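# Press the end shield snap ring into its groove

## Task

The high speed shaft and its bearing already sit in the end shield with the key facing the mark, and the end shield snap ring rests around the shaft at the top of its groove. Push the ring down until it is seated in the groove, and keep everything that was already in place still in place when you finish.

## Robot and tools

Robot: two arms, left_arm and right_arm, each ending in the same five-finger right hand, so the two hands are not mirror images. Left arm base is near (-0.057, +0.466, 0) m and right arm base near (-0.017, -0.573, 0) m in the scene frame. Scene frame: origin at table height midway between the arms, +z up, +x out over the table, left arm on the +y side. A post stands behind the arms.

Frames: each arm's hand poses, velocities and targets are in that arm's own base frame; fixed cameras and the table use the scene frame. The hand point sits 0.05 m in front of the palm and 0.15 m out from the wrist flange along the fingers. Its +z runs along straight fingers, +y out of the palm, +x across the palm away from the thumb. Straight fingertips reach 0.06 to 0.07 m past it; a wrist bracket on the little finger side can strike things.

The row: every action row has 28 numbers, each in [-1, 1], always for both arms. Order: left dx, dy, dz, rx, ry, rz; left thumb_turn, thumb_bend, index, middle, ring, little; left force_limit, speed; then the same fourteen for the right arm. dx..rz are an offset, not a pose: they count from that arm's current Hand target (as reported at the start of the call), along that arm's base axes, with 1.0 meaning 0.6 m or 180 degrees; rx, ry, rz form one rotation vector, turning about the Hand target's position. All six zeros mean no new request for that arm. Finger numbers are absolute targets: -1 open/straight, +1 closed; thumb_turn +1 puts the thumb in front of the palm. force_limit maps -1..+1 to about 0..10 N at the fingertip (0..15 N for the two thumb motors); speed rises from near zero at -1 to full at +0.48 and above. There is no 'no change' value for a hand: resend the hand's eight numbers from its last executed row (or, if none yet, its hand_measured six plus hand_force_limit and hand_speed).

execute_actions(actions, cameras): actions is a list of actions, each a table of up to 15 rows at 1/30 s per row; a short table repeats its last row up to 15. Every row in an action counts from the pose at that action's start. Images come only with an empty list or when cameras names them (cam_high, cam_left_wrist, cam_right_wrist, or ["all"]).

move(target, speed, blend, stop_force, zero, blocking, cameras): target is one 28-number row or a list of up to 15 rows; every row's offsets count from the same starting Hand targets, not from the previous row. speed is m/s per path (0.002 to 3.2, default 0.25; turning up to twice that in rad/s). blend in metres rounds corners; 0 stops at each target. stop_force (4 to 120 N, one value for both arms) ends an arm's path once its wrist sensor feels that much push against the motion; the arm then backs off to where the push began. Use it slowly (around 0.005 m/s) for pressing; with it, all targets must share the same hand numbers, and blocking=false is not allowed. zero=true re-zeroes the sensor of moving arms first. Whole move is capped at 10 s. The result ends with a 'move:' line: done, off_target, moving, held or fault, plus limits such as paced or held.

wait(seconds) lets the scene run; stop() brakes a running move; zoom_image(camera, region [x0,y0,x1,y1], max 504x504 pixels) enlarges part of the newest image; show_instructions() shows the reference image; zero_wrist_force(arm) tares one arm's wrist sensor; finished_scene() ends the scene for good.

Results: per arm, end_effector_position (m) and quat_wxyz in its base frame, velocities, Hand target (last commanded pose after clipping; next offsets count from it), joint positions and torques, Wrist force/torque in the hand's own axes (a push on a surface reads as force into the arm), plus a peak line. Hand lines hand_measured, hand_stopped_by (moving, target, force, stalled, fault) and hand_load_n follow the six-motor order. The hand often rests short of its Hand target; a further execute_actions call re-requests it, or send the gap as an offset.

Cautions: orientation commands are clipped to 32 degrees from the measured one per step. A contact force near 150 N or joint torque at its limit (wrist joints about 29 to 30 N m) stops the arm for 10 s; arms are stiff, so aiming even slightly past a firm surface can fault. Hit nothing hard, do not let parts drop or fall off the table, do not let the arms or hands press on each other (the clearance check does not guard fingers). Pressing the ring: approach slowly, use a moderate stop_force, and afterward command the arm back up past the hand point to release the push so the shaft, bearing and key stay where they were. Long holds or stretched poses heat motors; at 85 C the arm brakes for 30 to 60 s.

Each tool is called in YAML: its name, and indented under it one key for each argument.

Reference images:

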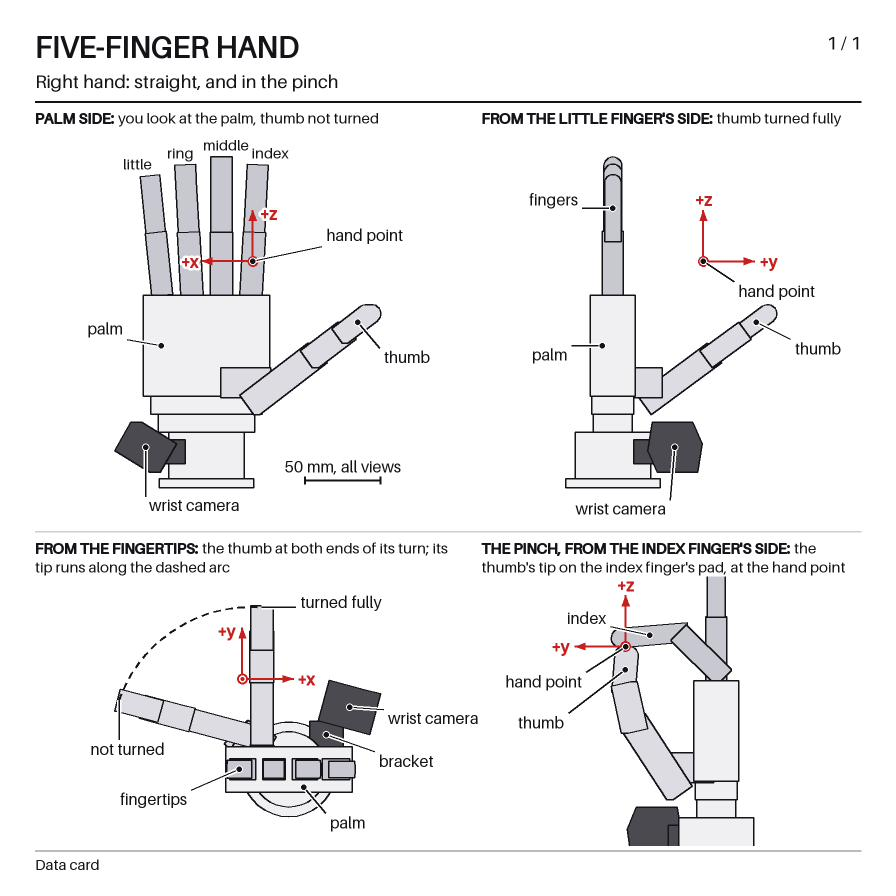

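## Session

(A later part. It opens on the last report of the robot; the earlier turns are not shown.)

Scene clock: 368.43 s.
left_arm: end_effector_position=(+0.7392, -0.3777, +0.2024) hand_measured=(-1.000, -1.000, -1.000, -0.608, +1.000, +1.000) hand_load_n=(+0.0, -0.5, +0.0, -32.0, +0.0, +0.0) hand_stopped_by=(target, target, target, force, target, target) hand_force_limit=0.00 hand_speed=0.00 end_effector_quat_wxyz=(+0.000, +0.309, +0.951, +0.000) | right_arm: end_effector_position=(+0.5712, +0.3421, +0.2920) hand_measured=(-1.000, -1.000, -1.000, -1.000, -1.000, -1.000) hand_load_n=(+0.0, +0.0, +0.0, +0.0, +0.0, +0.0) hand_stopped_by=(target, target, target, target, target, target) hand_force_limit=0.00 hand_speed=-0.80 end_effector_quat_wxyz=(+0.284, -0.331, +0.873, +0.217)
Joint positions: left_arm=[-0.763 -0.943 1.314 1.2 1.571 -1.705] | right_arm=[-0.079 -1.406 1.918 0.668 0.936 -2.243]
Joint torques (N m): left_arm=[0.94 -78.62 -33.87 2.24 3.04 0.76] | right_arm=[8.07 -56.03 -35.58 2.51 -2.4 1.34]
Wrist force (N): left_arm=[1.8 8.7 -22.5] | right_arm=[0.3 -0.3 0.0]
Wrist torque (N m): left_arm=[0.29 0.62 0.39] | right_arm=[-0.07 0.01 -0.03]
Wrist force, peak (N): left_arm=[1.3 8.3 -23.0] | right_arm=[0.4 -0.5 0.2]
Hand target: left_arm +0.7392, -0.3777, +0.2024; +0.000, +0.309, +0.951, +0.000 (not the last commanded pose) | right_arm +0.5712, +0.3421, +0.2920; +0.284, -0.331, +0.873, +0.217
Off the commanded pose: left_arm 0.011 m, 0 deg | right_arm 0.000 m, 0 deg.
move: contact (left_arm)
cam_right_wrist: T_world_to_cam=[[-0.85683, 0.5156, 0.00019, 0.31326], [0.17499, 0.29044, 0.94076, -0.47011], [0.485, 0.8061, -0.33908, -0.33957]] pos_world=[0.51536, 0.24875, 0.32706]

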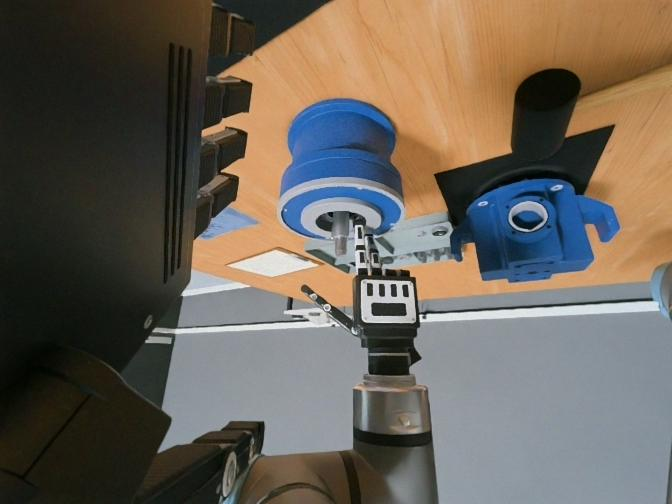

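move:
  target: [0,0,0.07,0,0,0,-1,-1,-1,-0.608,1,1,0,0,0,0,0,0,0,0,-1,-1,-1,-1,-1,-1,0,-0.8]
  speed: 0.1

move:
  target: [0,0,0.06,0,0,0,-1,-1,-1,1,1,1,0,-0.3,0,0,0,0,0,0,-1,-1,-1,-1,-1,-1,0,-0.8]
  speed: 0.1
  cameras: ["cam_right_wrist"]

zoom_image:
  camera: "cam_right_wrist"
  region: [300, 190, 380, 270]

Scene clock: 369.80 s.
left_arm: end_effector_position=(+0.7392, -0.3777, +0.2444) hand_measured=(-1.000, -1.000, -1.000, -0.608, +1.000, +1.000) hand_load_n=(+0.0, -0.5, +0.0, +0.0, +0.0, +0.0) hand_stopped_by=(target, target, target, target, target, target) hand_force_limit=0.00 hand_speed=0.00 end_effector_quat_wxyz=(+0.000, +0.309, +0.951, +0.000) | right_arm: end_effector_position=(+0.5712, +0.3421, +0.2920) hand_measured=(-1.000, -1.000, -1.000, -1.000, -1.000, -1.000) hand_load_n=(+0.0, +0.0, +0.0, +0.0, +0.0, +0.0) hand_stopped_by=(target, target, target, target, target, target) hand_force_limit=0.00 hand_speed=-0.80 end_effector_quat_wxyz=(+0.284, -0.331, +0.873, +0.217)
Joint positions: left_arm=[-0.763 -0.967 1.275 1.262 1.571 -1.705] | right_arm=[-0.079 -1.406 1.918 0.668 0.936 -2.243]
Joint torques (N m): left_arm=[-4.64 -74.9 -29.08 0.6 -0.27 0.97] | right_arm=[7.21 -55.51 -35.63 2.3 -2.68 1.25]
Wrist force (N): left_arm=[-0.2 1.4 1.5] | right_arm=[0.3 -0.4 -0.3]
Wrist torque (N m): left_arm=[0.04 -0.06 0.23] | right_arm=[-0.07 0.01 -0.03]
Wrist force, peak (N): left_arm=[1.5 8.6 -22.7] | right_arm=[0.2 -0.6 0.2]
Hand target: left_arm +0.7392, -0.3777, +0.2444; +0.000, +0.309, +0.951, +0.000 | right_arm +0.5712, +0.3421, +0.2920; +0.284, -0.331, +0.873, +0.217
Off the commanded pose: left_arm 0.000 m, 0 deg | right_arm 0.000 m, 0 deg.
move: done

Scene clock: 370.93 s.
left_arm: end_effector_position=(+0.7392, -0.3777, +0.2804) hand_measured=(-1.000, -1.000, -1.000, +1.000, +1.000, +1.000) hand_load_n=(+0.0, +0.0, +0.0, +0.0, +0.0, +0.0) hand_stopped_by=(target, target, target, target, target, target) hand_force_limit=0.00 hand_speed=-0.30 end_effector_quat_wxyz=(+0.000, +0.309, +0.951, +0.000) | right_arm: end_effector_position=(+0.5712, +0.3421, +0.2920) hand_measured=(-1.000, -1.000, -1.000, -1.000, -1.000, -1.000) hand_load_n=(-0.5, +0.0, +0.0, +0.0, +0.5, +0.0) hand_stopped_by=(target, target, target, target, target, target) hand_force_limit=0.00 hand_speed=-0.80 end_effector_quat_wxyz=(+0.284, -0.331, +0.873, +0.217)
Joint positions: left_arm=[-0.763 -0.984 1.237 1.317 1.571 -1.705] | right_arm=[-0.079 -1.406 1.918 0.668 0.936 -2.243]
Joint torques (N m): left_arm=[-10.16 -71.93 -37.07 2.63 1.05 0.93] | right_arm=[7.54 -56.31 -35.81 2.28 -2.74 1]
Wrist force (N): left_arm=[0.0 1.4 1.5] | right_arm=[0.1 -0.4 -0.1]
Wrist torque (N m): left_arm=[0.05 -0.08 0.22] | right_arm=[-0.08 0.04 -0.04]
Wrist force, peak (N): left_arm=[-0.3 1.6 3.7] | right_arm=[0.3 -0.7 0.2]
Hand target: left_arm +0.7392, -0.3777, +0.2804; +0.000, +0.309, +0.951, +0.000 | right_arm +0.5712, +0.3421, +0.2920; +0.284, -0.331, +0.873, +0.217
Off the commanded pose: left_arm 0.000 m, 0 deg | right_arm 0.000 m, 0 deg.
move: done
cam_right_wrist: T_world_to_cam=[[-0.85683, 0.5156, 0.00019, 0.31326], [0.17499, 0.29044, 0.94076, -0.47011], [0.485, 0.8061, -0.33908, -0.33957]] pos_world=[0.51536, 0.24875, 0.32706]

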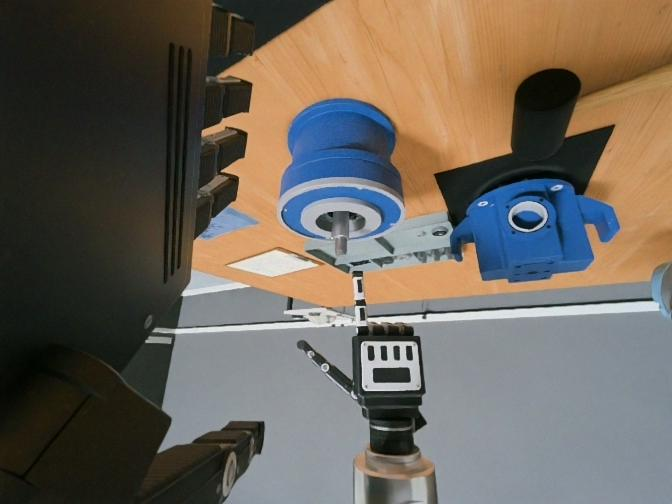

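Scaled by 6.300 from the camera's image (finer frame: 960x720).

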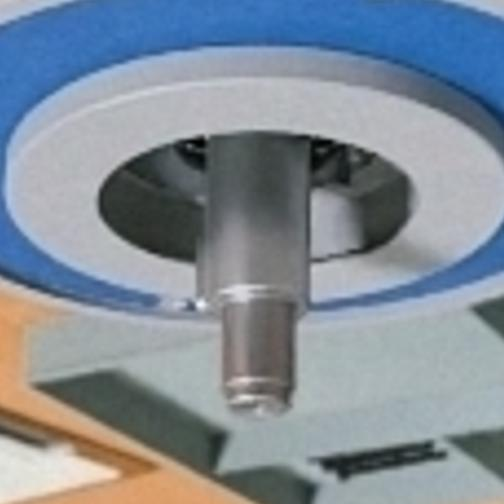

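move:
  target: [0,0,-0.1283,0,0,0,-1,-1,-1,1,1,1,0,-0.3,0,0,0,0,0,0,-1,-1,-1,-1,-1,-1,0,-0.8]
  speed: 0.08
  stop_force: 20

move:
  target: [0,0,-0.02,0,0,0,-1,-1,-1,1,1,1,0,-0.3,0,0,0,0,0,0,-1,-1,-1,-1,-1,-1,0,-0.8]
  speed: 0.006
  stop_force: 5
  cameras: ["cam_right_wrist"]

zoom_image:
  camera: "cam_right_wrist"
  region: [300, 190, 380, 270]

Scene clock: 373.47 s.
left_arm: end_effector_position=(+0.7392, -0.3777, +0.2034) hand_measured=(-1.000, -1.000, -1.000, +1.000, +1.000, +1.000) hand_load_n=(+0.0, +0.0, +0.0, +0.0, +0.0, +0.0) hand_stopped_by=(target, target, target, target, target, target) hand_force_limit=0.00 hand_speed=-0.30 end_effector_quat_wxyz=(+0.000, +0.309, +0.951, +0.000) | right_arm: end_effector_position=(+0.5712, +0.3421, +0.2920) hand_measured=(-1.000, -1.000, -1.000, -1.000, -1.000, -1.000) hand_load_n=(-0.5, +0.0, +0.0, +0.0, +0.0, +0.0) hand_stopped_by=(target, target, target, target, target, target) hand_force_limit=0.00 hand_speed=-0.80 end_effector_quat_wxyz=(+0.284, -0.331, +0.873, +0.217)
Joint positions: left_arm=[-0.763 -0.944 1.313 1.201 1.571 -1.705] | right_arm=[-0.079 -1.406 1.918 0.668 0.936 -2.243]
Joint torques (N m): left_arm=[-15.88 -95.9 -40.39 8.68 -0.42 -0.46] | right_arm=[7.44 -54.86 -34.94 2.39 -2.86 1]
Wrist force (N): left_arm=[-0.3 1.5 1.2] | right_arm=[0.3 -0.2 0.0]
Wrist torque (N m): left_arm=[0.09 -0.02 0.23] | right_arm=[-0.05 0.01 -0.02]
Wrist force, peak (N): left_arm=[-0.3 1.5 2.6] | right_arm=[0.4 -0.4 0.4]
Hand target: left_arm +0.7392, -0.3777, +0.2034; +0.000, +0.309, +0.951, +0.000 | right_arm +0.5712, +0.3421, +0.2920; +0.284, -0.331, +0.873, +0.217
Off the commanded pose: left_arm 0.000 m, 0 deg | right_arm 0.000 m, 0 deg.
move: done

Scene clock: 376.17 s.
left_arm: end_effector_position=(+0.7392, -0.3777, +0.1943) hand_measured=(-1.000, -1.000, -1.000, +1.000, +1.000, +1.000) hand_load_n=(+0.0, +0.0, +0.5, +0.0, +0.0, +0.0) hand_stopped_by=(target, target, target, target, target, target) hand_force_limit=0.00 hand_speed=-0.30 end_effector_quat_wxyz=(+0.000, +0.309, +0.951, +0.000) | right_arm: end_effector_position=(+0.5712, +0.3421, +0.2920) hand_measured=(-1.000, -1.000, -1.000, -1.000, -1.000, -1.000) hand_load_n=(+0.0, +0.0, +0.0, +0.0, +0.0, +0.0) hand_stopped_by=(target, target, target, target, target, target) hand_force_limit=0.00 hand_speed=-0.80 end_effector_quat_wxyz=(+0.284, -0.331, +0.873, +0.217)
Joint positions: left_arm=[-0.763 -0.938 1.321 1.188 1.571 -1.705] | right_arm=[-0.079 -1.406 1.918 0.668 0.936 -2.243]
Joint torques (N m): left_arm=[-12.43 -92.6 -38.56 7.99 -0.48 -1.03] | right_arm=[7.86 -56.59 -36.16 2.63 -2.54 0.99]
Wrist force (N): left_arm=[0.1 -0.7 -3.9] | right_arm=[0.3 -0.5 0.4]
Wrist torque (N m): left_arm=[0.47 -0.06 0.26] | right_arm=[-0.12 -0.01 -0.04]
Wrist force, peak (N): left_arm=[-0.2 -0.7 -4.8] | right_arm=[0.3 -0.7 0.2]
Hand target: left_arm +0.7392, -0.3777, +0.1943; +0.000, +0.309, +0.951, +0.000 (not the last commanded pose) | right_arm +0.5712, +0.3421, +0.2920; +0.284, -0.331, +0.873, +0.217
Off the commanded pose: left_arm 0.003 m, 0 deg | right_arm 0.000 m, 0 deg.
move: contact (left_arm)
cam_right_wrist: T_world_to_cam=[[-0.85683, 0.5156, 0.00019, 0.31326], [0.17499, 0.29044, 0.94076, -0.47011], [0.485, 0.8061, -0.33908, -0.33957]] pos_world=[0.51536, 0.24875, 0.32706]

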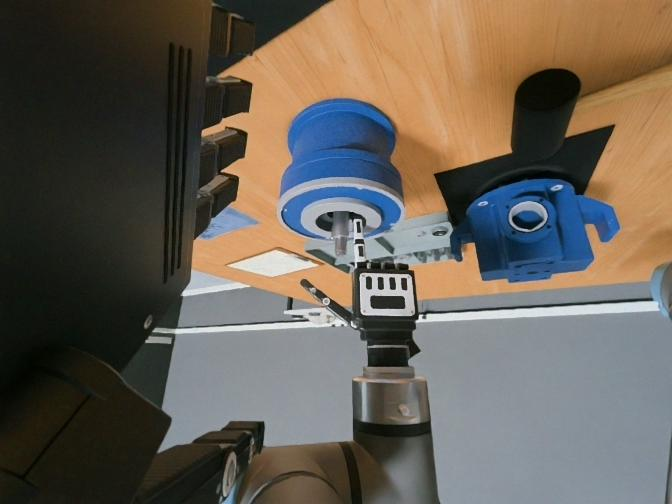

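Scaled by 6.300 from the camera's image (finer frame: 960x720).

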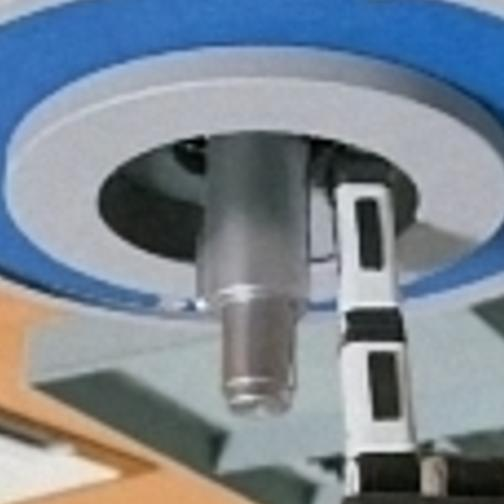

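move:
  target:
    - [0,0,0.006,0,0,0,-1,-1,-1,1,1,1,0,-0.3,0,0,0,0,0,0,-1,-1,-1,-1,-1,-1,0,-0.8]
    - [0.0047,-0.0034,0.006,0,0,0,-1,-1,-1,1,1,1,0,-0.3,0,0,0,0,0,0,-1,-1,-1,-1,-1,-1,0,-0.8]
  speed: 0.03
  blend: [0.001, 0]

move:
  target: [0,0,-0.02,0,0,0,-1,-1,-1,1,1,1,0,-0.3,0,0,0,0,0,0,-1,-1,-1,-1,-1,-1,0,-0.8]
  speed: 0.008
  stop_force: 8

move:
  target: [-0.0047,0.0034,-0.0003,0,0,0,-1,-1,-1,1,1,1,0,-0.3,0,0,0,0,0,0,-1,-1,-1,-1,-1,-1,0,-0.8]
  speed: 0.008
  cameras: ["cam_right_wrist"]

zoom_image:
  camera: "cam_right_wrist"
  region: [300, 190, 380, 270]

Scene clock: 378.10 s.
left_arm: end_effector_position=(+0.7420, -0.3798, +0.1979) hand_measured=(-1.000, -1.000, -1.000, +1.000, +1.000, +1.000) hand_load_n=(+0.0, +0.0, +0.0, +0.0, +0.0, +0.0) hand_stopped_by=(target, target, target, target, target, target) hand_force_limit=0.00 hand_speed=-0.30 end_effector_quat_wxyz=(+0.000, +0.310, +0.951, +0.000) | right_arm: end_effector_position=(+0.5712, +0.3421, +0.2920) hand_measured=(-1.000, -1.000, -1.000, -1.000, -1.000, -1.000) hand_load_n=(+0.0, -0.5, +0.0, +0.0, +0.0, +0.0) hand_stopped_by=(target, target, target, target, target, target) hand_force_limit=0.00 hand_speed=-0.80 end_effector_quat_wxyz=(+0.284, -0.331, +0.873, +0.217)
Joint positions: left_arm=[-0.762 -0.935 1.308 1.197 1.571 -1.704] | right_arm=[-0.079 -1.406 1.918 0.668 0.936 -2.243]
Joint torques (N m): left_arm=[18.88 -94.21 -28.65 1.09 -0.77 0.36] | right_arm=[7.75 -56.99 -36.38 2.35 -2.57 0.95]
Wrist force (N): left_arm=[-0.4 1.6 1.6] | right_arm=[0.0 -0.3 0.2]
Wrist torque (N m): left_arm=[0.06 -0.02 0.22] | right_arm=[-0.09 0.04 -0.04]
Wrist force, peak (N): left_arm=[0.6 -0.5 -4.5] | right_arm=[0.1 -0.7 0.3]
Hand target: left_arm +0.7420, -0.3798, +0.1979; +0.000, +0.309, +0.951, +0.000 | right_arm +0.5712, +0.3421, +0.2920; +0.284, -0.331, +0.873, +0.217
Off the commanded pose: left_arm 0.000 m, 0 deg | right_arm 0.000 m, 0 deg.
move: done

Scene clock: 380.20 s.
left_arm: end_effector_position=(+0.7421, -0.3798, +0.1899) hand_measured=(-1.000, -1.000, -1.000, +1.000, +1.000, +1.000) hand_load_n=(-0.5, +0.0, +0.0, +0.0, +0.0, +0.0) hand_stopped_by=(target, target, target, target, target, target) hand_force_limit=0.00 hand_speed=-0.30 end_effector_quat_wxyz=(+0.000, +0.309, +0.951, +0.000) | right_arm: end_effector_position=(+0.5712, +0.3421, +0.2920) hand_measured=(-1.000, -1.000, -1.000, -1.000, -1.000, -1.000) hand_load_n=(+0.0, +0.0, +0.0, +0.0, +0.0, +0.0) hand_stopped_by=(target, target, target, target, target, target) hand_force_limit=0.00 hand_speed=-0.80 end_effector_quat_wxyz=(+0.284, -0.331, +0.873, +0.217)
Joint positions: left_arm=[-0.762 -0.93 1.315 1.185 1.571 -1.704] | right_arm=[-0.079 -1.406 1.918 0.668 0.936 -2.243]
Joint torques (N m): left_arm=[17.46 -89.74 -37.64 7.25 -0.65 -1.35] | right_arm=[9.14 -55.29 -36.43 2.69 -2.62 1.2]
Wrist force (N): left_arm=[0.1 1.1 -7.5] | right_arm=[0.1 -0.1 0.1]
Wrist torque (N m): left_arm=[0.55 0.00 0.24] | right_arm=[-0.05 0.03 -0.03]
Wrist force, peak (N): left_arm=[-0.6 1.2 -11.7] | right_arm=[0.7 -0.2 0.0]
Hand target: left_arm +0.7421, -0.3798, +0.1899; +0.000, +0.309, +0.951, +0.000 (not the last commanded pose) | right_arm +0.5712, +0.3421, +0.2920; +0.284, -0.331, +0.873, +0.217
Off the commanded pose: left_arm 0.004 m, 0 deg | right_arm 0.000 m, 0 deg.
move: contact (left_arm)

Scene clock: 380.87 s.
left_arm: end_effector_position=(+0.7392, -0.3776, +0.1897) hand_measured=(-1.000, -1.000, -1.000, +1.000, +1.000, +1.000) hand_load_n=(+0.0, +0.0, +0.0, +0.0, +0.0, +0.0) hand_stopped_by=(target, target, target, target, target, target) hand_force_limit=0.00 hand_speed=-0.30 end_effector_quat_wxyz=(+0.000, +0.309, +0.951, +0.000) | right_arm: end_effector_position=(+0.5712, +0.3421, +0.2920) hand_measured=(-1.000, -1.000, -1.000, -1.000, -1.000, -1.000) hand_load_n=(+0.0, +0.0, +0.0, +0.0, +0.0, +0.0) hand_stopped_by=(target, target, target, target, target, target) hand_force_limit=0.00 hand_speed=-0.80 end_effector_quat_wxyz=(+0.284, -0.331, +0.873, +0.217)
Joint positions: left_arm=[-0.763 -0.935 1.325 1.181 1.571 -1.705] | right_arm=[-0.079 -1.406 1.918 0.668 0.936 -2.243]
Joint torques (N m): left_arm=[-15.71 -76.08 -31.18 3.32 -0.54 -1.43] | right_arm=[7.18 -55.52 -36.11 2.77 -2.63 1.06]
Wrist force (N): left_arm=[-7.0 0.3 -5.1] | right_arm=[0.0 -0.4 0.1]
Wrist torque (N m): left_arm=[0.48 -0.50 -0.17] | right_arm=[-0.09 0.04 -0.04]
Wrist force, peak (N): left_arm=[-7.4 -2.2 -5.2] | right_arm=[0.0 -0.6 0.3]
Hand target: left_arm +0.7392, -0.3777, +0.1897; +0.000, +0.309, +0.951, +0.000 | right_arm +0.5712, +0.3421, +0.2920; +0.284, -0.331, +0.873, +0.217
Off the commanded pose: left_arm 0.000 m, 0 deg | right_arm 0.000 m, 0 deg.
move: done
cam_right_wrist: T_world_to_cam=[[-0.85683, 0.5156, 0.00019, 0.31326], [0.17499, 0.29044, 0.94076, -0.47011], [0.485, 0.8061, -0.33908, -0.33957]] pos_world=[0.51536, 0.24875, 0.32706]

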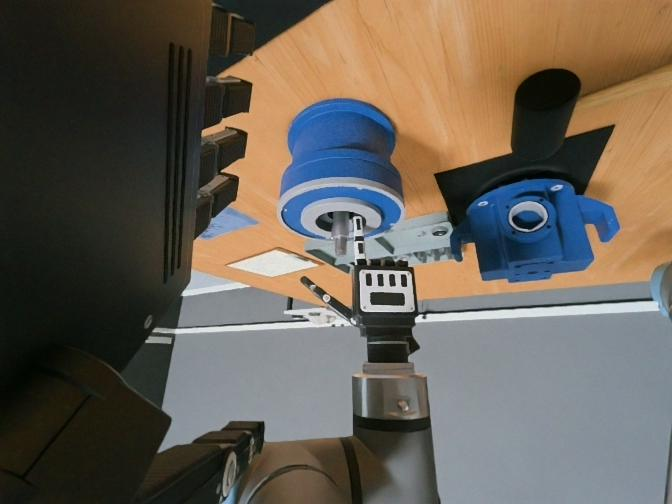

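Scaled by 6.300 from the camera's image (finer frame: 960x720).

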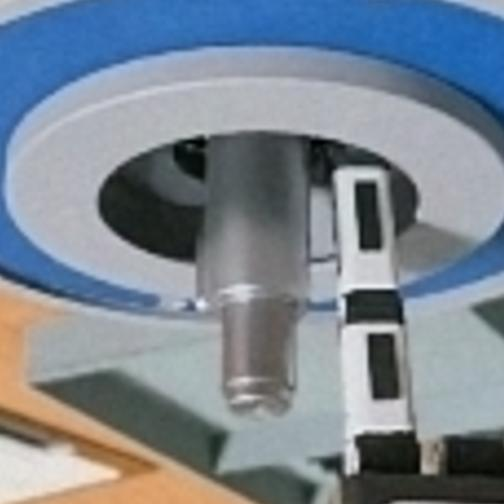

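move:
  target:
    - [0,0,0.02,0,0,0,-1,-1,-1,1,1,1,0,-0.3,0,0,0,0,0,0,-1,-1,-1,-1,-1,-1,0,-0.8]
    - [0,0,0.14,0,0,0,-1,-1,-1,1,1,1,0,-0.3,0,0,0,0,0,0,-1,-1,-1,-1,-1,-1,0,-0.8]
    - [-0.0895,-0.0640,0.14,0,0,0,-1,-1,-1,-1,-1,-1,0,0,0,0,0,0,0,0,-1,-1,-1,-1,-1,-1,0,-0.8]
    - [-0.0895,-0.0640,0.0728,0,0,0,-1,-1,-1,-1,-1,-1,0,0,0,0,0,0,0,0,-1,-1,-1,-1,-1,-1,0,-0.8]
  speed: [0.03, 0.15, 0.15, 0.1]
  blend: [0.002, 0.005, 0.005, 0]
  cameras: ["cam_left_wrist"]

zoom_image:
  camera: "cam_left_wrist"
  region: [255, 185, 355, 285]

Scene clock: 385.07 s.
left_arm: end_effector_position=(+0.6855, -0.4161, +0.2334) hand_measured=(-1.000, -1.000, -1.000, -1.000, -1.000, -1.000) hand_load_n=(+0.0, +0.0, +0.0, +0.0, +0.5, +0.0) hand_stopped_by=(target, target, target, target, target, target) hand_force_limit=0.00 hand_speed=0.00 end_effector_quat_wxyz=(+0.000, +0.309, +0.951, +0.000) end_effector_velocity=(+0.000, +0.000, +0.003) end_effector_angular_velocity=(+0.000, +0.000, +0.000) | right_arm: end_effector_position=(+0.5712, +0.3421, +0.2920) hand_measured=(-1.000, -1.000, -1.000, -1.000, -1.000, -1.000) hand_load_n=(+0.0, +0.0, +0.0, +0.0, +0.0, +0.0) hand_stopped_by=(target, target, target, target, target, target) hand_force_limit=0.00 hand_speed=-0.80 end_effector_quat_wxyz=(+0.284, -0.331, +0.873, +0.217)
Joint positions: left_arm=[-0.849 -1 1.349 1.221 1.571 -1.79] | right_arm=[-0.079 -1.406 1.918 0.668 0.936 -2.243]
Joint velocities: left_arm=[0 -0.001 -0.003 0.005 0 0] | right_arm=[within noise]
Joint torques (N m): left_arm=[-11.17 -90.62 -40 8.28 -0.03 -1.15] | right_arm=[6.88 -56.95 -36.96 2.57 -2.51 1.08]
Wrist force (N): left_arm=[0.0 0.7 0.8] | right_arm=[-0.1 -0.1 0.1]
Wrist torque (N m): left_arm=[-0.02 -0.07 0.24] | right_arm=[-0.05 0.06 -0.04]
Wrist force, peak (N): left_arm=[-6.9 0.2 -5.3] | right_arm=[0.4 -0.7 0.2]
Hand target: left_arm +0.6855, -0.4161, +0.2334; +0.000, +0.309, +0.951, +0.000 | right_arm +0.5712, +0.3421, +0.2920; +0.284, -0.331, +0.873, +0.217
Off the commanded pose: left_arm 0.000 m, 0 deg | right_arm 0.000 m, 0 deg.
move: done; blend cut to 0 m at target 3
cam_left_wrist: T_world_to_cam=[[0.37432, 0.92498, 0.06549, 0.11047], [0.77536, -0.35094, 0.52503, -0.8028], [0.50863, -0.14575, -0.84856, -0.09541]] pos_world=[0.62964, -0.39782, 0.33329]

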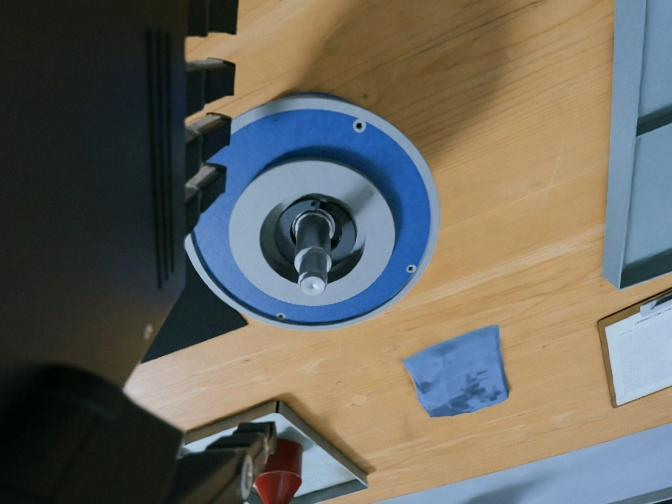

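Scaled by 5.040 from the camera's image (finer frame: 960x720).

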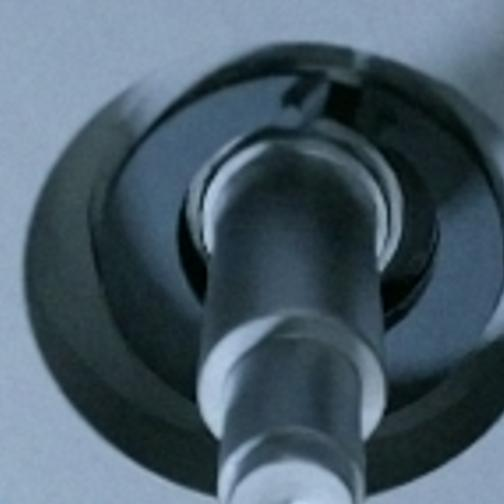

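zoom_image:
  camera: "cam_left_wrist"
  region: [300, 185, 370, 255]

zoom_image:
  camera: "cam_left_wrist"
  region: [255, 190, 325, 260]

zoom_image:
  camera: "cam_left_wrist"
  region: [265, 225, 325, 285]

Scaled by 7.200 from the camera's image (finer frame: 960x720).

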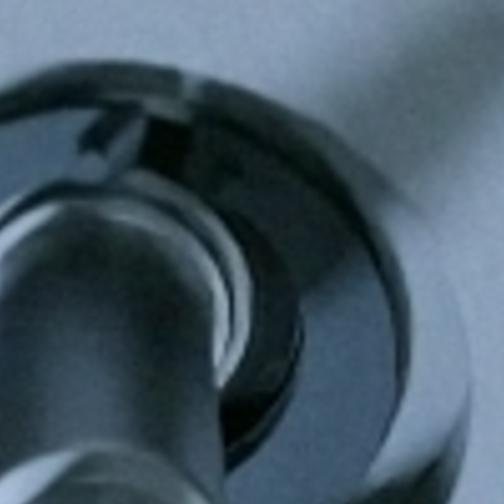

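Scaled by 7.200 from the camera's image (finer frame: 960x720).

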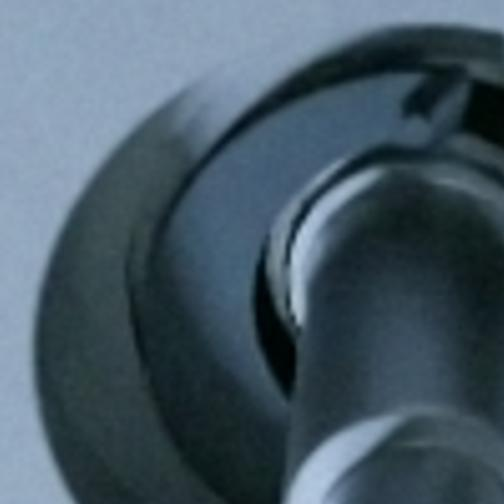

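Scaled by 8.400 from the camera's image (finer frame: 960x720).

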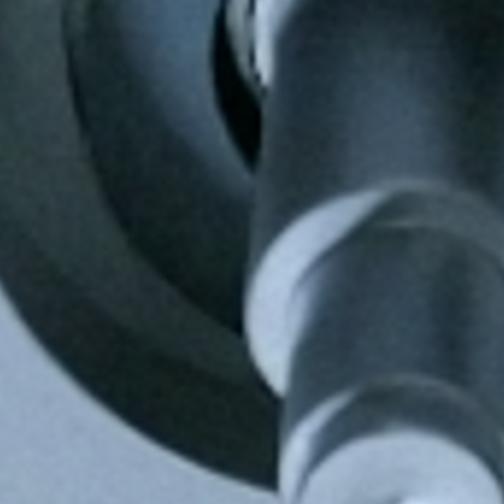

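move:
  target: [0,0,0.0777,0,0,0,-1,-1,-1,1,1,1,0,-0.3,0,0,0,0,0,0,-1,-1,-1,-1,-1,-1,0,-0.8]
  speed: 0.15

move:
  target:
    - [0.1633,0.0532,0,0,0,0,-1,-1,-1,1,1,1,0,-0.3,0,0,0,0,0,0,-1,-1,-1,-1,-1,-1,0,-0.8]
    - [0.1633,0.0532,-0.1284,0,0,0,-1,-1,-1,1,1,1,0,-0.3,0,0,0,0,0,0,-1,-1,-1,-1,-1,-1,0,-0.8]
  speed: [0.15,0.08]
  stop_force: 25
  cameras: ["cam_right_wrist"]

zoom_image:
  camera: "cam_right_wrist"
  region: [300, 190, 380, 270]

Scene clock: 390.20 s.
left_arm: end_effector_position=(+0.6855, -0.4161, +0.2800) hand_measured=(-1.000, -1.000, -1.000, +1.000, +1.000, +1.000) hand_load_n=(+0.0, -0.5, +0.0, +0.0, +0.0, +0.0) hand_stopped_by=(target, target, target, target, target, target) hand_force_limit=0.00 hand_speed=-0.30 end_effector_quat_wxyz=(+0.000, +0.309, +0.951, +0.000) | right_arm: end_effector_position=(+0.5712, +0.3421, +0.2920) hand_measured=(-1.000, -1.000, -1.000, -1.000, -1.000, -1.000) hand_load_n=(+0.0, +0.0, +0.0, +0.0, +0.0, +0.0) hand_stopped_by=(target, target, target, target, target, target) hand_force_limit=0.00 hand_speed=-0.80 end_effector_quat_wxyz=(+0.284, -0.331, +0.873, +0.217)
Joint positions: left_arm=[-0.849 -1.024 1.302 1.292 1.571 -1.79] | right_arm=[-0.079 -1.406 1.918 0.668 0.936 -2.243]
Joint torques (N m): left_arm=[-8.89 -74.26 -41.93 7.22 1.18 -1.29] | right_arm=[7.41 -53.71 -36.59 2.68 -2.48 1.03]
Wrist force (N): left_arm=[-0.2 1.4 1.5] | right_arm=[0.0 -0.4 0.2]
Wrist torque (N m): left_arm=[0.07 -0.04 0.22] | right_arm=[-0.09 0.05 -0.05]
Wrist force, peak (N): left_arm=[-0.2 1.4 3.3] | right_arm=[0.2 -0.6 0.4]
Hand target: left_arm +0.6855, -0.4161, +0.2800; +0.000, +0.309, +0.951, +0.000 | right_arm +0.5712, +0.3421, +0.2920; +0.284, -0.331, +0.873, +0.217
Off the commanded pose: left_arm 0.000 m, 0 deg | right_arm 0.000 m, 0 deg.
move: done

Scene clock: 393.10 s.
left_arm: end_effector_position=(+0.7835, -0.3842, +0.2030) hand_measured=(-1.000, -1.000, -1.000, +1.000, +1.000, +1.000) hand_load_n=(+0.0, +0.0, +0.0, +0.0, +0.0, +0.0) hand_stopped_by=(target, target, target, target, target, target) hand_force_limit=0.00 hand_speed=-0.30 end_effector_quat_wxyz=(+0.000, +0.309, +0.951, +0.000) | right_arm: end_effector_position=(+0.5712, +0.3421, +0.2920) hand_measured=(-1.000, -1.000, -1.000, -1.000, -1.000, -1.000) hand_load_n=(+0.0, +0.0, +0.0, +0.0, +0.0, +0.0) hand_stopped_by=(target, target, target, target, target, target) hand_force_limit=0.00 hand_speed=-0.80 end_effector_quat_wxyz=(+0.284, -0.331, +0.873, +0.217)
Joint positions: left_arm=[-0.731 -0.875 1.197 1.249 1.571 -1.673] | right_arm=[-0.079 -1.406 1.918 0.668 0.936 -2.243]
Joint torques (N m): left_arm=[-16.66 -99.77 -41.67 8.64 -0.83 1.15] | right_arm=[8.49 -56.84 -36.46 2.62 -2.46 1.13]
Wrist force (N): left_arm=[-0.3 1.3 1.7] | right_arm=[0.0 -0.1 0.0]
Wrist torque (N m): left_arm=[0.03 -0.07 0.05] | right_arm=[-0.05 0.05 -0.04]
Wrist force, peak (N): left_arm=[-1.2 2.9 1.5] | right_arm=[0.0 -0.6 0.6]
Hand target: left_arm +0.7835, -0.3842, +0.2030; +0.000, +0.309, +0.951, +0.000 | right_arm +0.5712, +0.3421, +0.2920; +0.284, -0.331, +0.873, +0.217
Off the commanded pose: left_arm 0.000 m, 0 deg | right_arm 0.000 m, 0 deg.
move: done
cam_right_wrist: T_world_to_cam=[[-0.85683, 0.5156, 0.00019, 0.31326], [0.17499, 0.29044, 0.94076, -0.47011], [0.485, 0.8061, -0.33908, -0.33957]] pos_world=[0.51536, 0.24875, 0.32706]

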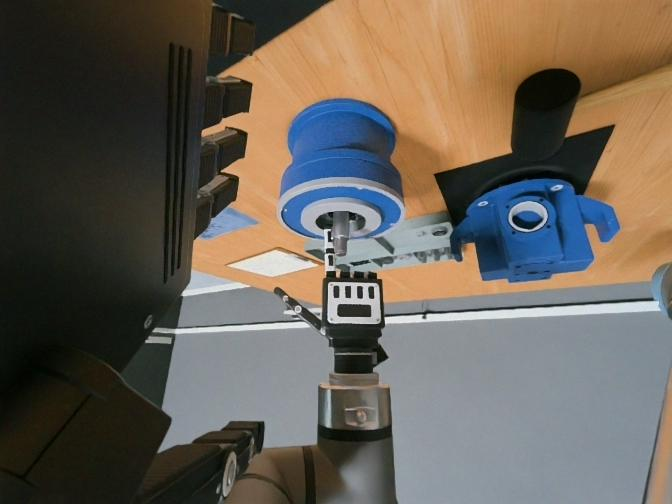

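Scaled by 6.300 from the camera's image (finer frame: 960x720).

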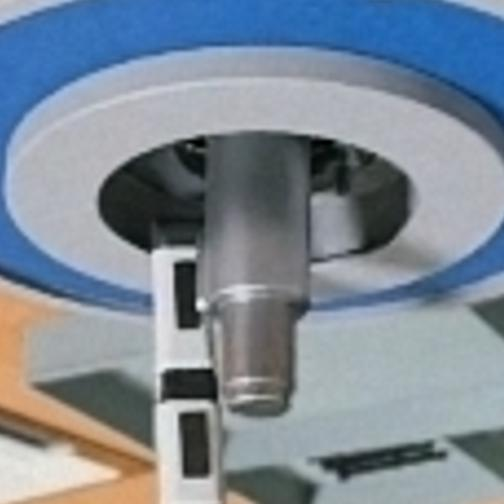

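move:
  target: [0,0,-0.0267,0,0,0,-1,-1,-1,1,1,1,0,-0.3,0,0,0,0,0,0,-1,-1,-1,-1,-1,-1,0,-0.8]
  speed: 0.007
  stop_force: 8

Scene clock: 398.07 s.
left_arm: end_effector_position=(+0.7835, -0.3842, +0.1939) hand_measured=(-1.000, -1.000, -1.000, +1.000, +1.000, +1.000) hand_load_n=(+0.0, +0.0, +0.0, +0.5, +0.0, +0.0) hand_stopped_by=(target, target, target, target, target, target) hand_force_limit=0.00 hand_speed=-0.30 end_effector_quat_wxyz=(+0.000, +0.309, +0.951, +0.000) | right_arm: end_effector_position=(+0.5712, +0.3421, +0.2920) hand_measured=(-1.000, -1.000, -1.000, -1.000, -1.000, -1.000) hand_load_n=(+0.0, +0.0, +0.0, +0.0, +0.0, +0.0) hand_stopped_by=(target, target, target, target, target, target) hand_force_limit=0.00 hand_speed=-0.80 end_effector_quat_wxyz=(+0.284, -0.331, +0.873, +0.217)
Joint positions: left_arm=[-0.731 -0.87 1.205 1.235 1.571 -1.673] | right_arm=[-0.079 -1.406 1.918 0.668 0.936 -2.243]
Joint torques (N m): left_arm=[-16.65 -92.72 -36.64 7.08 -0.84 0.85] | right_arm=[7.36 -54.73 -37.05 2.78 -2.72 1.24]
Wrist force (N): left_arm=[0.3 1.1 -9.3] | right_arm=[0.1 -0.4 0.2]
Wrist torque (N m): left_arm=[0.67 -0.07 0.09] | right_arm=[-0.11 0.03 -0.04]
Wrist force, peak (N): left_arm=[-0.2 1.5 -12.0] | right_arm=[0.4 -0.7 0.2]
Hand target: left_arm +0.7835, -0.3842, +0.1939; +0.000, +0.309, +0.951, +0.000 (not the last commanded pose) | right_arm +0.5712, +0.3421, +0.2920; +0.284, -0.331, +0.873, +0.217
Off the commanded pose: left_arm 0.007 m, 0 deg | right_arm 0.000 m, 0 deg.
move: contact (left_arm)

move:
  target: [-0.0064,-0.002,-0.0004,0,0,0,-1,-1,-1,1,1,1,0,-0.3,0,0,0,0,0,0,-1,-1,-1,-1,-1,-1,0,-0.8]
  speed: 0.008

move:
  target: [0,0,0.128,0,0,0,-1,-1,-1,1,1,1,0,-0.3,0,0,0,0,0,0,-1,-1,-1,-1,-1,-1,0,-0.8]
  speed: 0.12

Scene clock: 399.13 s.
left_arm: end_effector_position=(+0.7796, -0.3854, +0.1937) hand_measured=(-1.000, -1.000, -1.000, +1.000, +1.000, +1.000) hand_load_n=(+0.0, +0.0, -8.5, +0.0, +0.0, +0.0) hand_stopped_by=(target, target, target, target, target, target) hand_force_limit=0.00 hand_speed=-0.30 end_effector_quat_wxyz=(+0.000, +0.309, +0.951, +0.000) | right_arm: end_effector_position=(+0.5712, +0.3421, +0.2920) hand_measured=(-1.000, -1.000, -1.000, -1.000, -1.000, -1.000) hand_load_n=(-0.5, +0.0, +0.0, +0.0, +0.0, +0.0) hand_stopped_by=(target, target, target, target, target, target) hand_force_limit=0.00 hand_speed=-0.80 end_effector_quat_wxyz=(+0.284, -0.331, +0.873, +0.217)
Joint positions: left_arm=[-0.735 -0.874 1.213 1.232 1.571 -1.677] | right_arm=[-0.079 -1.406 1.918 0.668 0.936 -2.243]
Joint torques (N m): left_arm=[-6.12 -77.87 -29.92 1.65 -0.21 -0.02] | right_arm=[7.45 -56.46 -37.17 2.64 -2.56 1.14]
Wrist force (N): left_arm=[-4.0 5.3 -11.9] | right_arm=[0.3 -0.2 0.2]
Wrist torque (N m): left_arm=[0.55 -0.32 -0.16] | right_arm=[-0.06 0.00 -0.02]
Wrist force, peak (N): left_arm=[-4.2 5.6 -12.2] | right_arm=[0.2 -0.7 -0.1]
Hand target: left_arm +0.7797, -0.3854, +0.1936; +0.000, +0.309, +0.951, +0.000 | right_arm +0.5712, +0.3421, +0.2920; +0.284, -0.331, +0.873, +0.217
Off the commanded pose: left_arm 0.000 m, 0 deg | right_arm 0.000 m, 0 deg.
move: done

Scene clock: 400.20 s.
left_arm: end_effector_position=(+0.7797, -0.3854, +0.2704) hand_measured=(-1.000, -1.000, -1.000, +1.000, +1.000, +1.000) hand_load_n=(+0.0, +0.0, +0.0, +0.0, +0.0, +0.0) hand_stopped_by=(target, target, target, target, target, target) hand_force_limit=0.00 hand_speed=-0.30 end_effector_quat_wxyz=(+0.000, +0.309, +0.951, +0.000) | right_arm: end_effector_position=(+0.5712, +0.3421, +0.2920) hand_measured=(-1.000, -1.000, -1.000, -1.000, -1.000, -1.000) hand_load_n=(+0.0, +0.0, +0.0, +0.0, +0.0, +0.0) hand_stopped_by=(target, target, target, target, target, target) hand_force_limit=0.00 hand_speed=-0.80 end_effector_quat_wxyz=(+0.284, -0.331, +0.873, +0.217)
Joint positions: left_arm=[-0.735 -0.912 1.137 1.345 1.571 -1.677] | right_arm=[-0.079 -1.406 1.918 0.668 0.936 -2.243]
Joint torques (N m): left_arm=[13.08 -84.08 -36.69 2.82 0.97 0.78] | right_arm=[6.83 -55.22 -37.26 2.89 -2.48 1.06]
Wrist force (N): left_arm=[0.3 1.6 1.4] | right_arm=[0.2 -0.2 0.4]
Wrist torque (N m): left_arm=[0.09 -0.12 0.08] | right_arm=[-0.08 0.00 -0.03]
Wrist force, peak (N): left_arm=[-3.9 5.4 -12.1] | right_arm=[0.4 -0.4 0.4]
Hand target: left_arm +0.7797, -0.3854, +0.2704; +0.000, +0.309, +0.951, +0.000 | right_arm +0.5712, +0.3421, +0.2920; +0.284, -0.331, +0.873, +0.217
Off the commanded pose: left_arm 0.000 m, 0 deg | right_arm 0.000 m, 0 deg.
move: done

move:
  target:
    - [0,0,0.05,0,0,0,-1,-1,-1,-1,-1,-1,0,0,0,0,0,0,0,0,-1,-1,-1,-1,-1,-1,0,-0.8]
    - [-0.1408,-0.0497,0.05,0.1883,0.0766,-0.561,-1,-1,-1,-1,-1,-1,0,0,0,0,0,0,0,0,-1,-1,-1,-1,-1,-1,0,-0.8]
    - [-0.1408,-0.0497,-0.1768,0.1883,0.0766,-0.561,-1,-1,-1,-1,-1,-1,0,0,0,0,0,0,0,0,-1,-1,-1,-1,-1,-1,0,-0.8]
  speed: [0.2,0.4,0.15]
  blend: [0.01,0.01,0]
  cameras: ["cam_left_wrist"]

zoom_image:
  camera: "cam_left_wrist"
  region: [345, 165, 515, 335]

Scene clock: 404.70 s.
left_arm: end_effector_position=(+0.6952, -0.4152, +0.1644) hand_measured=(-1.000, -1.000, -1.000, -1.000, -1.000, -1.000) hand_load_n=(+0.0, +0.0, +0.0, +0.0, +0.0, +0.0) hand_stopped_by=(target, target, target, target, target, target) hand_force_limit=0.00 hand_speed=0.00 end_effector_quat_wxyz=(-0.177, +0.904, +0.328, +0.210) | right_arm: end_effector_position=(+0.5712, +0.3421, +0.2920) hand_measured=(-1.000, -1.000, -1.000, -1.000, -1.000, -1.000) hand_load_n=(+0.0, +0.0, +0.0, +0.0, +0.0, +0.0) hand_stopped_by=(target, target, target, target, target, target) hand_force_limit=0.00 hand_speed=-0.80 end_effector_quat_wxyz=(+0.284, -0.331, +0.873, +0.217)
Joint positions: left_arm=[-0.895 -0.923 1.431 1.286 1.057 -0.081] | right_arm=[-0.079 -1.406 1.918 0.668 0.936 -2.243]
Joint torques (N m): left_arm=[17.45 -79.21 -31.77 5.52 -2.11 1.15] | right_arm=[8.66 -56.2 -37.94 2.86 -2.5 1.03]
Wrist force (N): left_arm=[-0.9 2.1 1.4] | right_arm=[0.0 -0.4 0.0]
Wrist torque (N m): left_arm=[0.16 -0.01 0.05] | right_arm=[-0.09 0.05 -0.04]
Wrist force, peak (N): left_arm=[0.0 1.3 4.0] | right_arm=[0.2 -0.7 0.1]
Hand target: left_arm +0.6952, -0.4152, +0.1644; -0.177, +0.904, +0.328, +0.210 | right_arm +0.5712, +0.3421, +0.2920; +0.284, -0.331, +0.873, +0.217
Off the commanded pose: left_arm 0.000 m, 0 deg | right_arm 0.000 m, 0 deg.
move: done
cam_left_wrist: T_world_to_cam=[[0.79777, -0.60296, -0.00109, -0.80728], [-0.60296, -0.79777, 0.0014, 0.08499], [-0.00171, -0.00046, -1, 0.28124]] pos_world=[0.69576, -0.41883, 0.28024]

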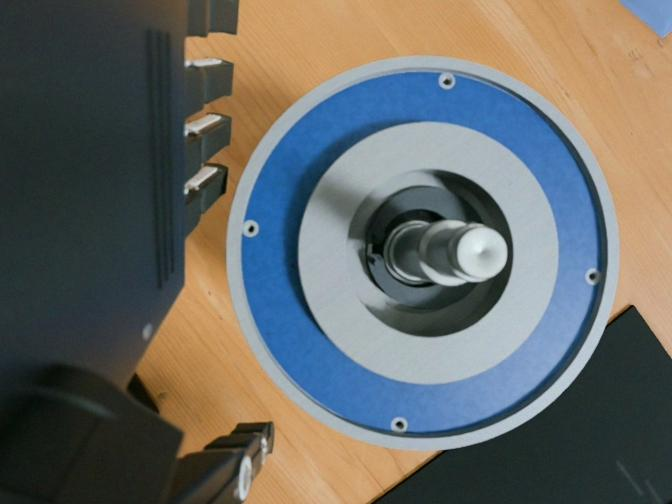

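Scaled by 2.965 from the camera's image (finer frame: 960x720).

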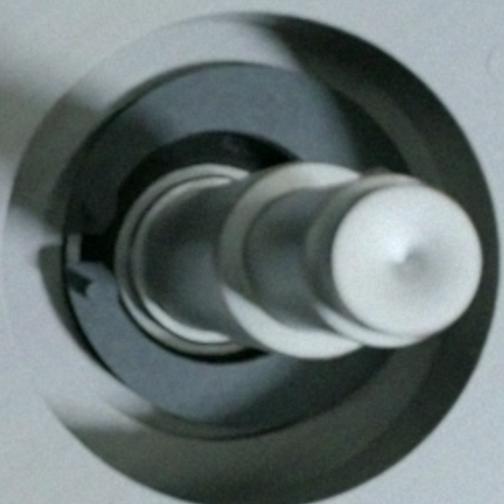

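zoom_image:
  camera: "cam_left_wrist"
  region: [345, 230, 445, 335]

zoom_image:
  camera: "cam_left_wrist"
  region: [345, 165, 425, 245]

zoom_image:
  camera: "cam_left_wrist"
  region: [430, 165, 520, 255]

zoom_image:
  camera: "cam_left_wrist"
  region: [425, 255, 515, 340]

Scaled by 4.800 from the camera's image (finer frame: 960x720).

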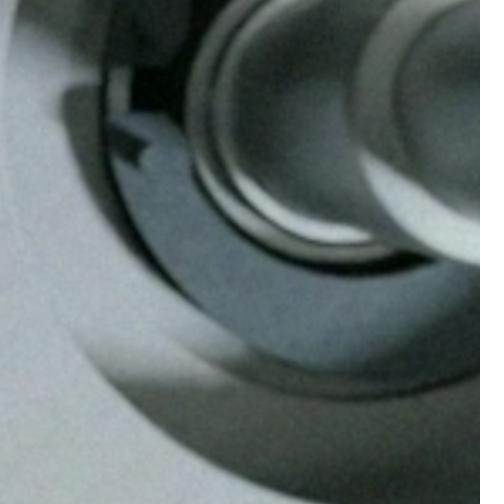

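Scaled by 6.300 from the camera's image (finer frame: 960x720).

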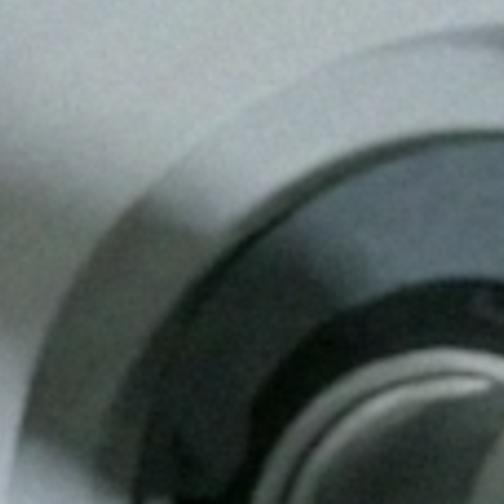

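Scaled by 5.600 from the camera's image (finer frame: 960x720).

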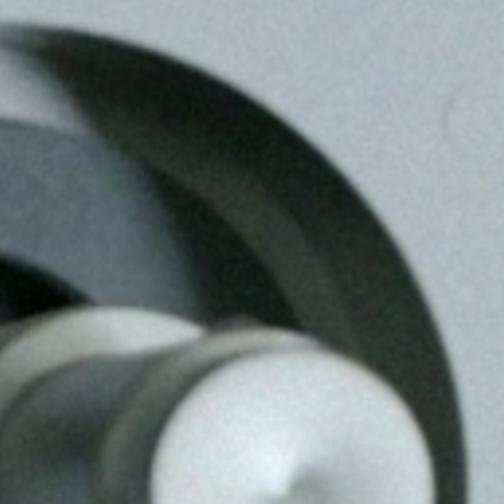

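Scaled by 5.600 from the camera's image (finer frame: 960x720).

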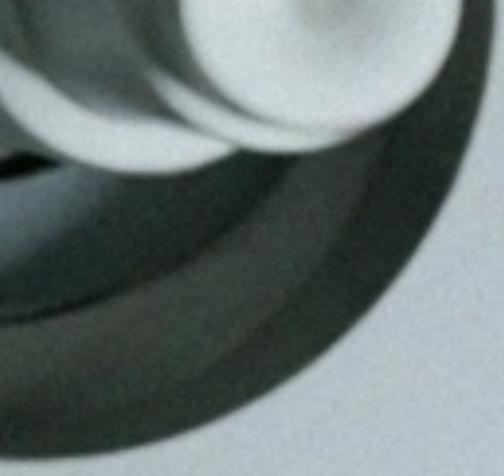

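move:
  target:
    - [0,0,0.226,0,0,0,-1,-1,-1,1,1,1,0,-0.3,0,0,0,0,0,0,-1,-1,-1,-1,-1,-1,0,-0.8]
    - [0.0673,0.0377,0.19,-0.1883,-0.0766,0.561,-1,-1,-1,1,1,1,0,-0.3,0,0,0,0,0,0,-1,-1,-1,-1,-1,-1,0,-0.8]
    - [0.0673,0.0377,0.06,-0.1883,-0.0766,0.561,-1,-1,-1,1,1,1,0,-0.3,0,0,0,0,0,0,-1,-1,-1,-1,-1,-1,0,-0.8]
  speed: [0.25,0.4,0.15]
  blend: [0.01,0.005,0]

Scene clock: 414.20 s.
left_arm: end_effector_position=(+0.7356, -0.3926, +0.2004) hand_measured=(-1.000, -1.000, -1.000, +1.000, +1.000, +1.000) hand_load_n=(+0.0, +0.0, +0.0, +0.0, +0.0, +0.0) hand_stopped_by=(target, target, target, target, target, target) hand_force_limit=0.00 hand_speed=-0.30 end_effector_quat_wxyz=(+0.000, +0.309, +0.951, +0.000) | right_arm: end_effector_position=(+0.5712, +0.3421, +0.2920) hand_measured=(-1.000, -1.000, -1.000, -1.000, -1.000, -1.000) hand_load_n=(+0.0, +0.0, +0.0, +0.0, +0.0, +0.0) hand_stopped_by=(target, target, target, target, target, target) hand_force_limit=0.00 hand_speed=-0.80 end_effector_quat_wxyz=(+0.284, -0.331, +0.873, +0.217)
Joint positions: left_arm=[-0.78 -0.934 1.303 1.202 1.571 -1.722] | right_arm=[-0.079 -1.406 1.918 0.668 0.936 -2.243]
Joint torques (N m): left_arm=[-16.8 -83.98 -30.41 4.9 0.58 0.89] | right_arm=[7.55 -55.28 -36.98 3.16 -2.49 1.36]
Wrist force (N): left_arm=[0.0 1.3 1.4] | right_arm=[0.4 -0.2 0.1]
Wrist torque (N m): left_arm=[0.03 -0.08 0.25] | right_arm=[-0.08 -0.01 -0.02]
Wrist force, peak (N): left_arm=[-2.3 2.5 3.8] | right_arm=[0.1 -0.6 0.3]
Hand target: left_arm +0.7356, -0.3926, +0.2004; +0.000, +0.309, +0.951, +0.000 | right_arm +0.5712, +0.3421, +0.2920; +0.284, -0.331, +0.873, +0.217
Off the commanded pose: left_arm 0.000 m, 0 deg | right_arm 0.000 m, 0 deg.
move: done

move:
  target: [0,0,-0.0317,0,0,0,-1,-1,-1,1,1,1,0,-0.3,0,0,0,0,0,0,-1,-1,-1,-1,-1,-1,0,-0.8]
  speed: 0.007
  stop_force: 4
  cameras: ["cam_right_wrist"]

zoom_image:
  camera: "cam_right_wrist"
  region: [300, 190, 380, 270]

Scene clock: 416.93 s.
left_arm: end_effector_position=(+0.7356, -0.3926, +0.1909) hand_measured=(-1.000, -1.000, -1.000, +1.000, +1.000, +1.000) hand_load_n=(+0.0, +0.0, +0.0, +0.0, +0.0, +0.0) hand_stopped_by=(target, target, target, target, target, target) hand_force_limit=0.00 hand_speed=-0.30 end_effector_quat_wxyz=(+0.000, +0.309, +0.951, +0.000) | right_arm: end_effector_position=(+0.5712, +0.3421, +0.2920) hand_measured=(-1.000, -1.000, -1.000, -1.000, -1.000, -1.000) hand_load_n=(+0.0, +0.0, +0.0, +0.0, +0.0, +0.0) hand_stopped_by=(target, target, target, target, target, target) hand_force_limit=0.00 hand_speed=-0.80 end_effector_quat_wxyz=(+0.284, -0.331, +0.873, +0.217)
Joint positions: left_arm=[-0.78 -0.929 1.311 1.188 1.571 -1.722] | right_arm=[-0.079 -1.406 1.918 0.668 0.936 -2.243]
Joint torques (N m): left_arm=[-16.86 -92.66 -38.1 8.13 -0.69 1.14] | right_arm=[7.46 -55.16 -37.3 2.85 -2.38 0.72]
Wrist force (N): left_arm=[-0.3 0.9 -4.5] | right_arm=[-0.2 -0.5 0.0]
Wrist torque (N m): left_arm=[0.34 -0.12 0.22] | right_arm=[-0.10 0.08 -0.06]
Wrist force, peak (N): left_arm=[-0.9 1.4 -7.2] | right_arm=[0.2 -0.7 0.1]
Hand target: left_arm +0.7356, -0.3926, +0.1909; +0.000, +0.309, +0.951, +0.000 (not the last commanded pose) | right_arm +0.5712, +0.3421, +0.2920; +0.284, -0.331, +0.873, +0.217
Off the commanded pose: left_arm 0.010 m, 0 deg | right_arm 0.000 m, 0 deg.
move: contact (left_arm)
cam_right_wrist: T_world_to_cam=[[-0.85683, 0.5156, 0.00019, 0.31326], [0.17499, 0.29044, 0.94076, -0.47011], [0.485, 0.8061, -0.33908, -0.33957]] pos_world=[0.51536, 0.24875, 0.32706]

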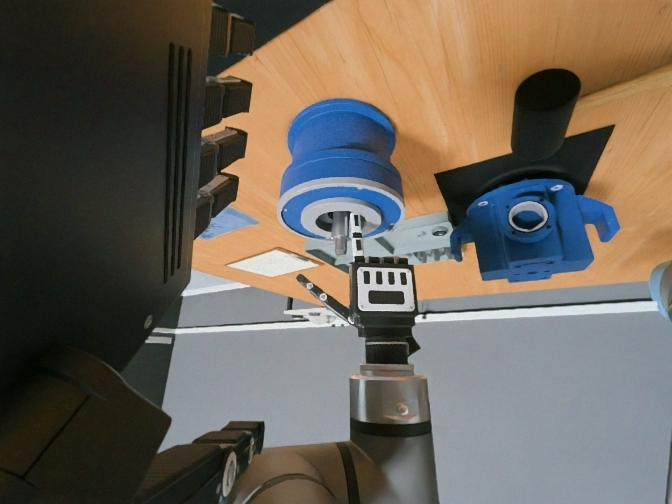

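Scaled by 6.300 from the camera's image (finer frame: 960x720).

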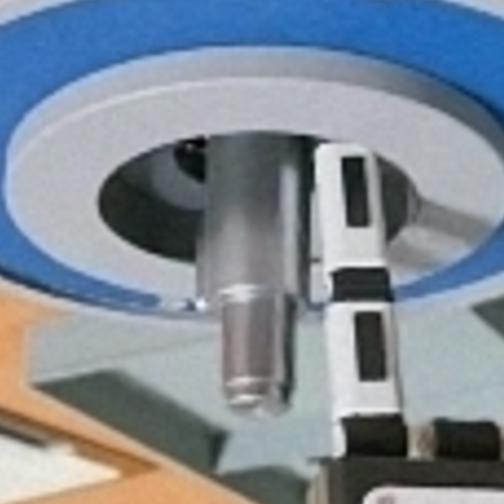

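move:
  target:
    - [0,0,0.142,0,0,0,-1,-1,-1,1,1,1,0,-0.3,0,0,0,0,0,0,-1,-1,-1,-1,-1,-1,0,-0.8]
    - [0.0832,0.0053,0.142,0,0,0,-1,-1,-1,1,1,1,0,-0.3,0,0,0,0,0,0,-1,-1,-1,-1,-1,-1,0,-0.8]
    - [0.0832,0.0053,0.012,0,0,0,-1,-1,-1,1,1,1,0,-0.3,0,0,0,0,0,0,-1,-1,-1,-1,-1,-1,0,-0.8]
  speed: [0.15,0.2,0.15]
  blend: [0.005,0.005,0]

move:
  target: [0,0,-0.0217,0,0,0,-1,-1,-1,1,1,1,0,-0.3,0,0,0,0,0,0,-1,-1,-1,-1,-1,-1,0,-0.8]
  speed: 0.006
  stop_force: 5

Scene clock: 421.43 s.
left_arm: end_effector_position=(+0.7855, -0.3895, +0.1982) hand_measured=(-1.000, -1.000, -1.000, +1.000, +1.000, +1.000) hand_load_n=(+0.0, +0.0, +0.5, +0.0, +0.0, +0.0) hand_stopped_by=(target, target, target, target, target, target) hand_force_limit=0.00 hand_speed=-0.30 end_effector_quat_wxyz=(+0.000, +0.309, +0.951, +0.000) | right_arm: end_effector_position=(+0.5712, +0.3421, +0.2920) hand_measured=(-1.000, -1.000, -1.000, -1.000, -1.000, -1.000) hand_load_n=(+0.0, +0.0, +0.0, +0.0, +0.0, +0.0) hand_stopped_by=(target, target, target, target, target, target) hand_force_limit=0.00 hand_speed=-0.80 end_effector_quat_wxyz=(+0.284, -0.331, +0.873, +0.217)
Joint positions: left_arm=[-0.734 -0.865 1.188 1.247 1.571 -1.676] | right_arm=[-0.079 -1.406 1.918 0.668 0.936 -2.243]
Joint torques (N m): left_arm=[-1.34 -89.91 -31.36 4.78 -0.73 1.13] | right_arm=[7.34 -56.34 -37.39 3.11 -2.87 1.16]
Wrist force (N): left_arm=[0.4 1.0 1.4] | right_arm=[0.1 -0.2 0.3]
Wrist torque (N m): left_arm=[0.09 -0.09 0.12] | right_arm=[-0.08 0.03 -0.04]
Wrist force, peak (N): left_arm=[-0.4 1.5 -4.8] | right_arm=[0.1 -0.7 0.6]
Hand target: left_arm +0.7855, -0.3894, +0.1981; +0.000, +0.309, +0.951, +0.000 | right_arm +0.5712, +0.3421, +0.2920; +0.284, -0.331, +0.873, +0.217
Off the commanded pose: left_arm 0.000 m, 0 deg | right_arm 0.000 m, 0 deg.
move: done

Scene clock: 423.20 s.
left_arm: end_effector_position=(+0.7855, -0.3895, +0.1940) hand_measured=(-1.000, -1.000, -1.000, +1.000, +1.000, +1.000) hand_load_n=(+0.0, +0.0, +0.0, +0.0, +0.0, +0.0) hand_stopped_by=(target, target, target, target, target, target) hand_force_limit=0.00 hand_speed=-0.30 end_effector_quat_wxyz=(+0.000, +0.309, +0.951, +0.000) | right_arm: end_effector_position=(+0.5712, +0.3421, +0.2920) hand_measured=(-1.000, -1.000, -1.000, -1.000, -1.000, -1.000) hand_load_n=(+0.0, +0.0, +0.0, +0.0, +0.0, +0.0) hand_stopped_by=(target, target, target, target, target, target) hand_force_limit=0.00 hand_speed=-0.80 end_effector_quat_wxyz=(+0.284, -0.331, +0.873, +0.217)
Joint positions: left_arm=[-0.734 -0.863 1.192 1.241 1.571 -1.676] | right_arm=[-0.079 -1.406 1.918 0.668 0.936 -2.243]
Joint torques (N m): left_arm=[0.41 -93.84 -38.42 7.6 -0.86 0.89] | right_arm=[9.13 -55.55 -37.9 3.49 -2.52 1.13]
Wrist force (N): left_arm=[0.2 1.2 -7.0] | right_arm=[-0.1 -0.3 0.3]
Wrist torque (N m): left_arm=[0.54 -0.04 0.09] | right_arm=[-0.08 0.06 -0.05]
Wrist force, peak (N): left_arm=[-0.5 1.1 -8.3] | right_arm=[0.1 -0.5 0.4]
Hand target: left_arm +0.7855, -0.3895, +0.1940; +0.000, +0.309, +0.951, +0.000 (not the last commanded pose) | right_arm +0.5712, +0.3421, +0.2920; +0.284, -0.331, +0.873, +0.217
Off the commanded pose: left_arm 0.009 m, 0 deg | right_arm 0.000 m, 0 deg.
move: contact (left_arm)


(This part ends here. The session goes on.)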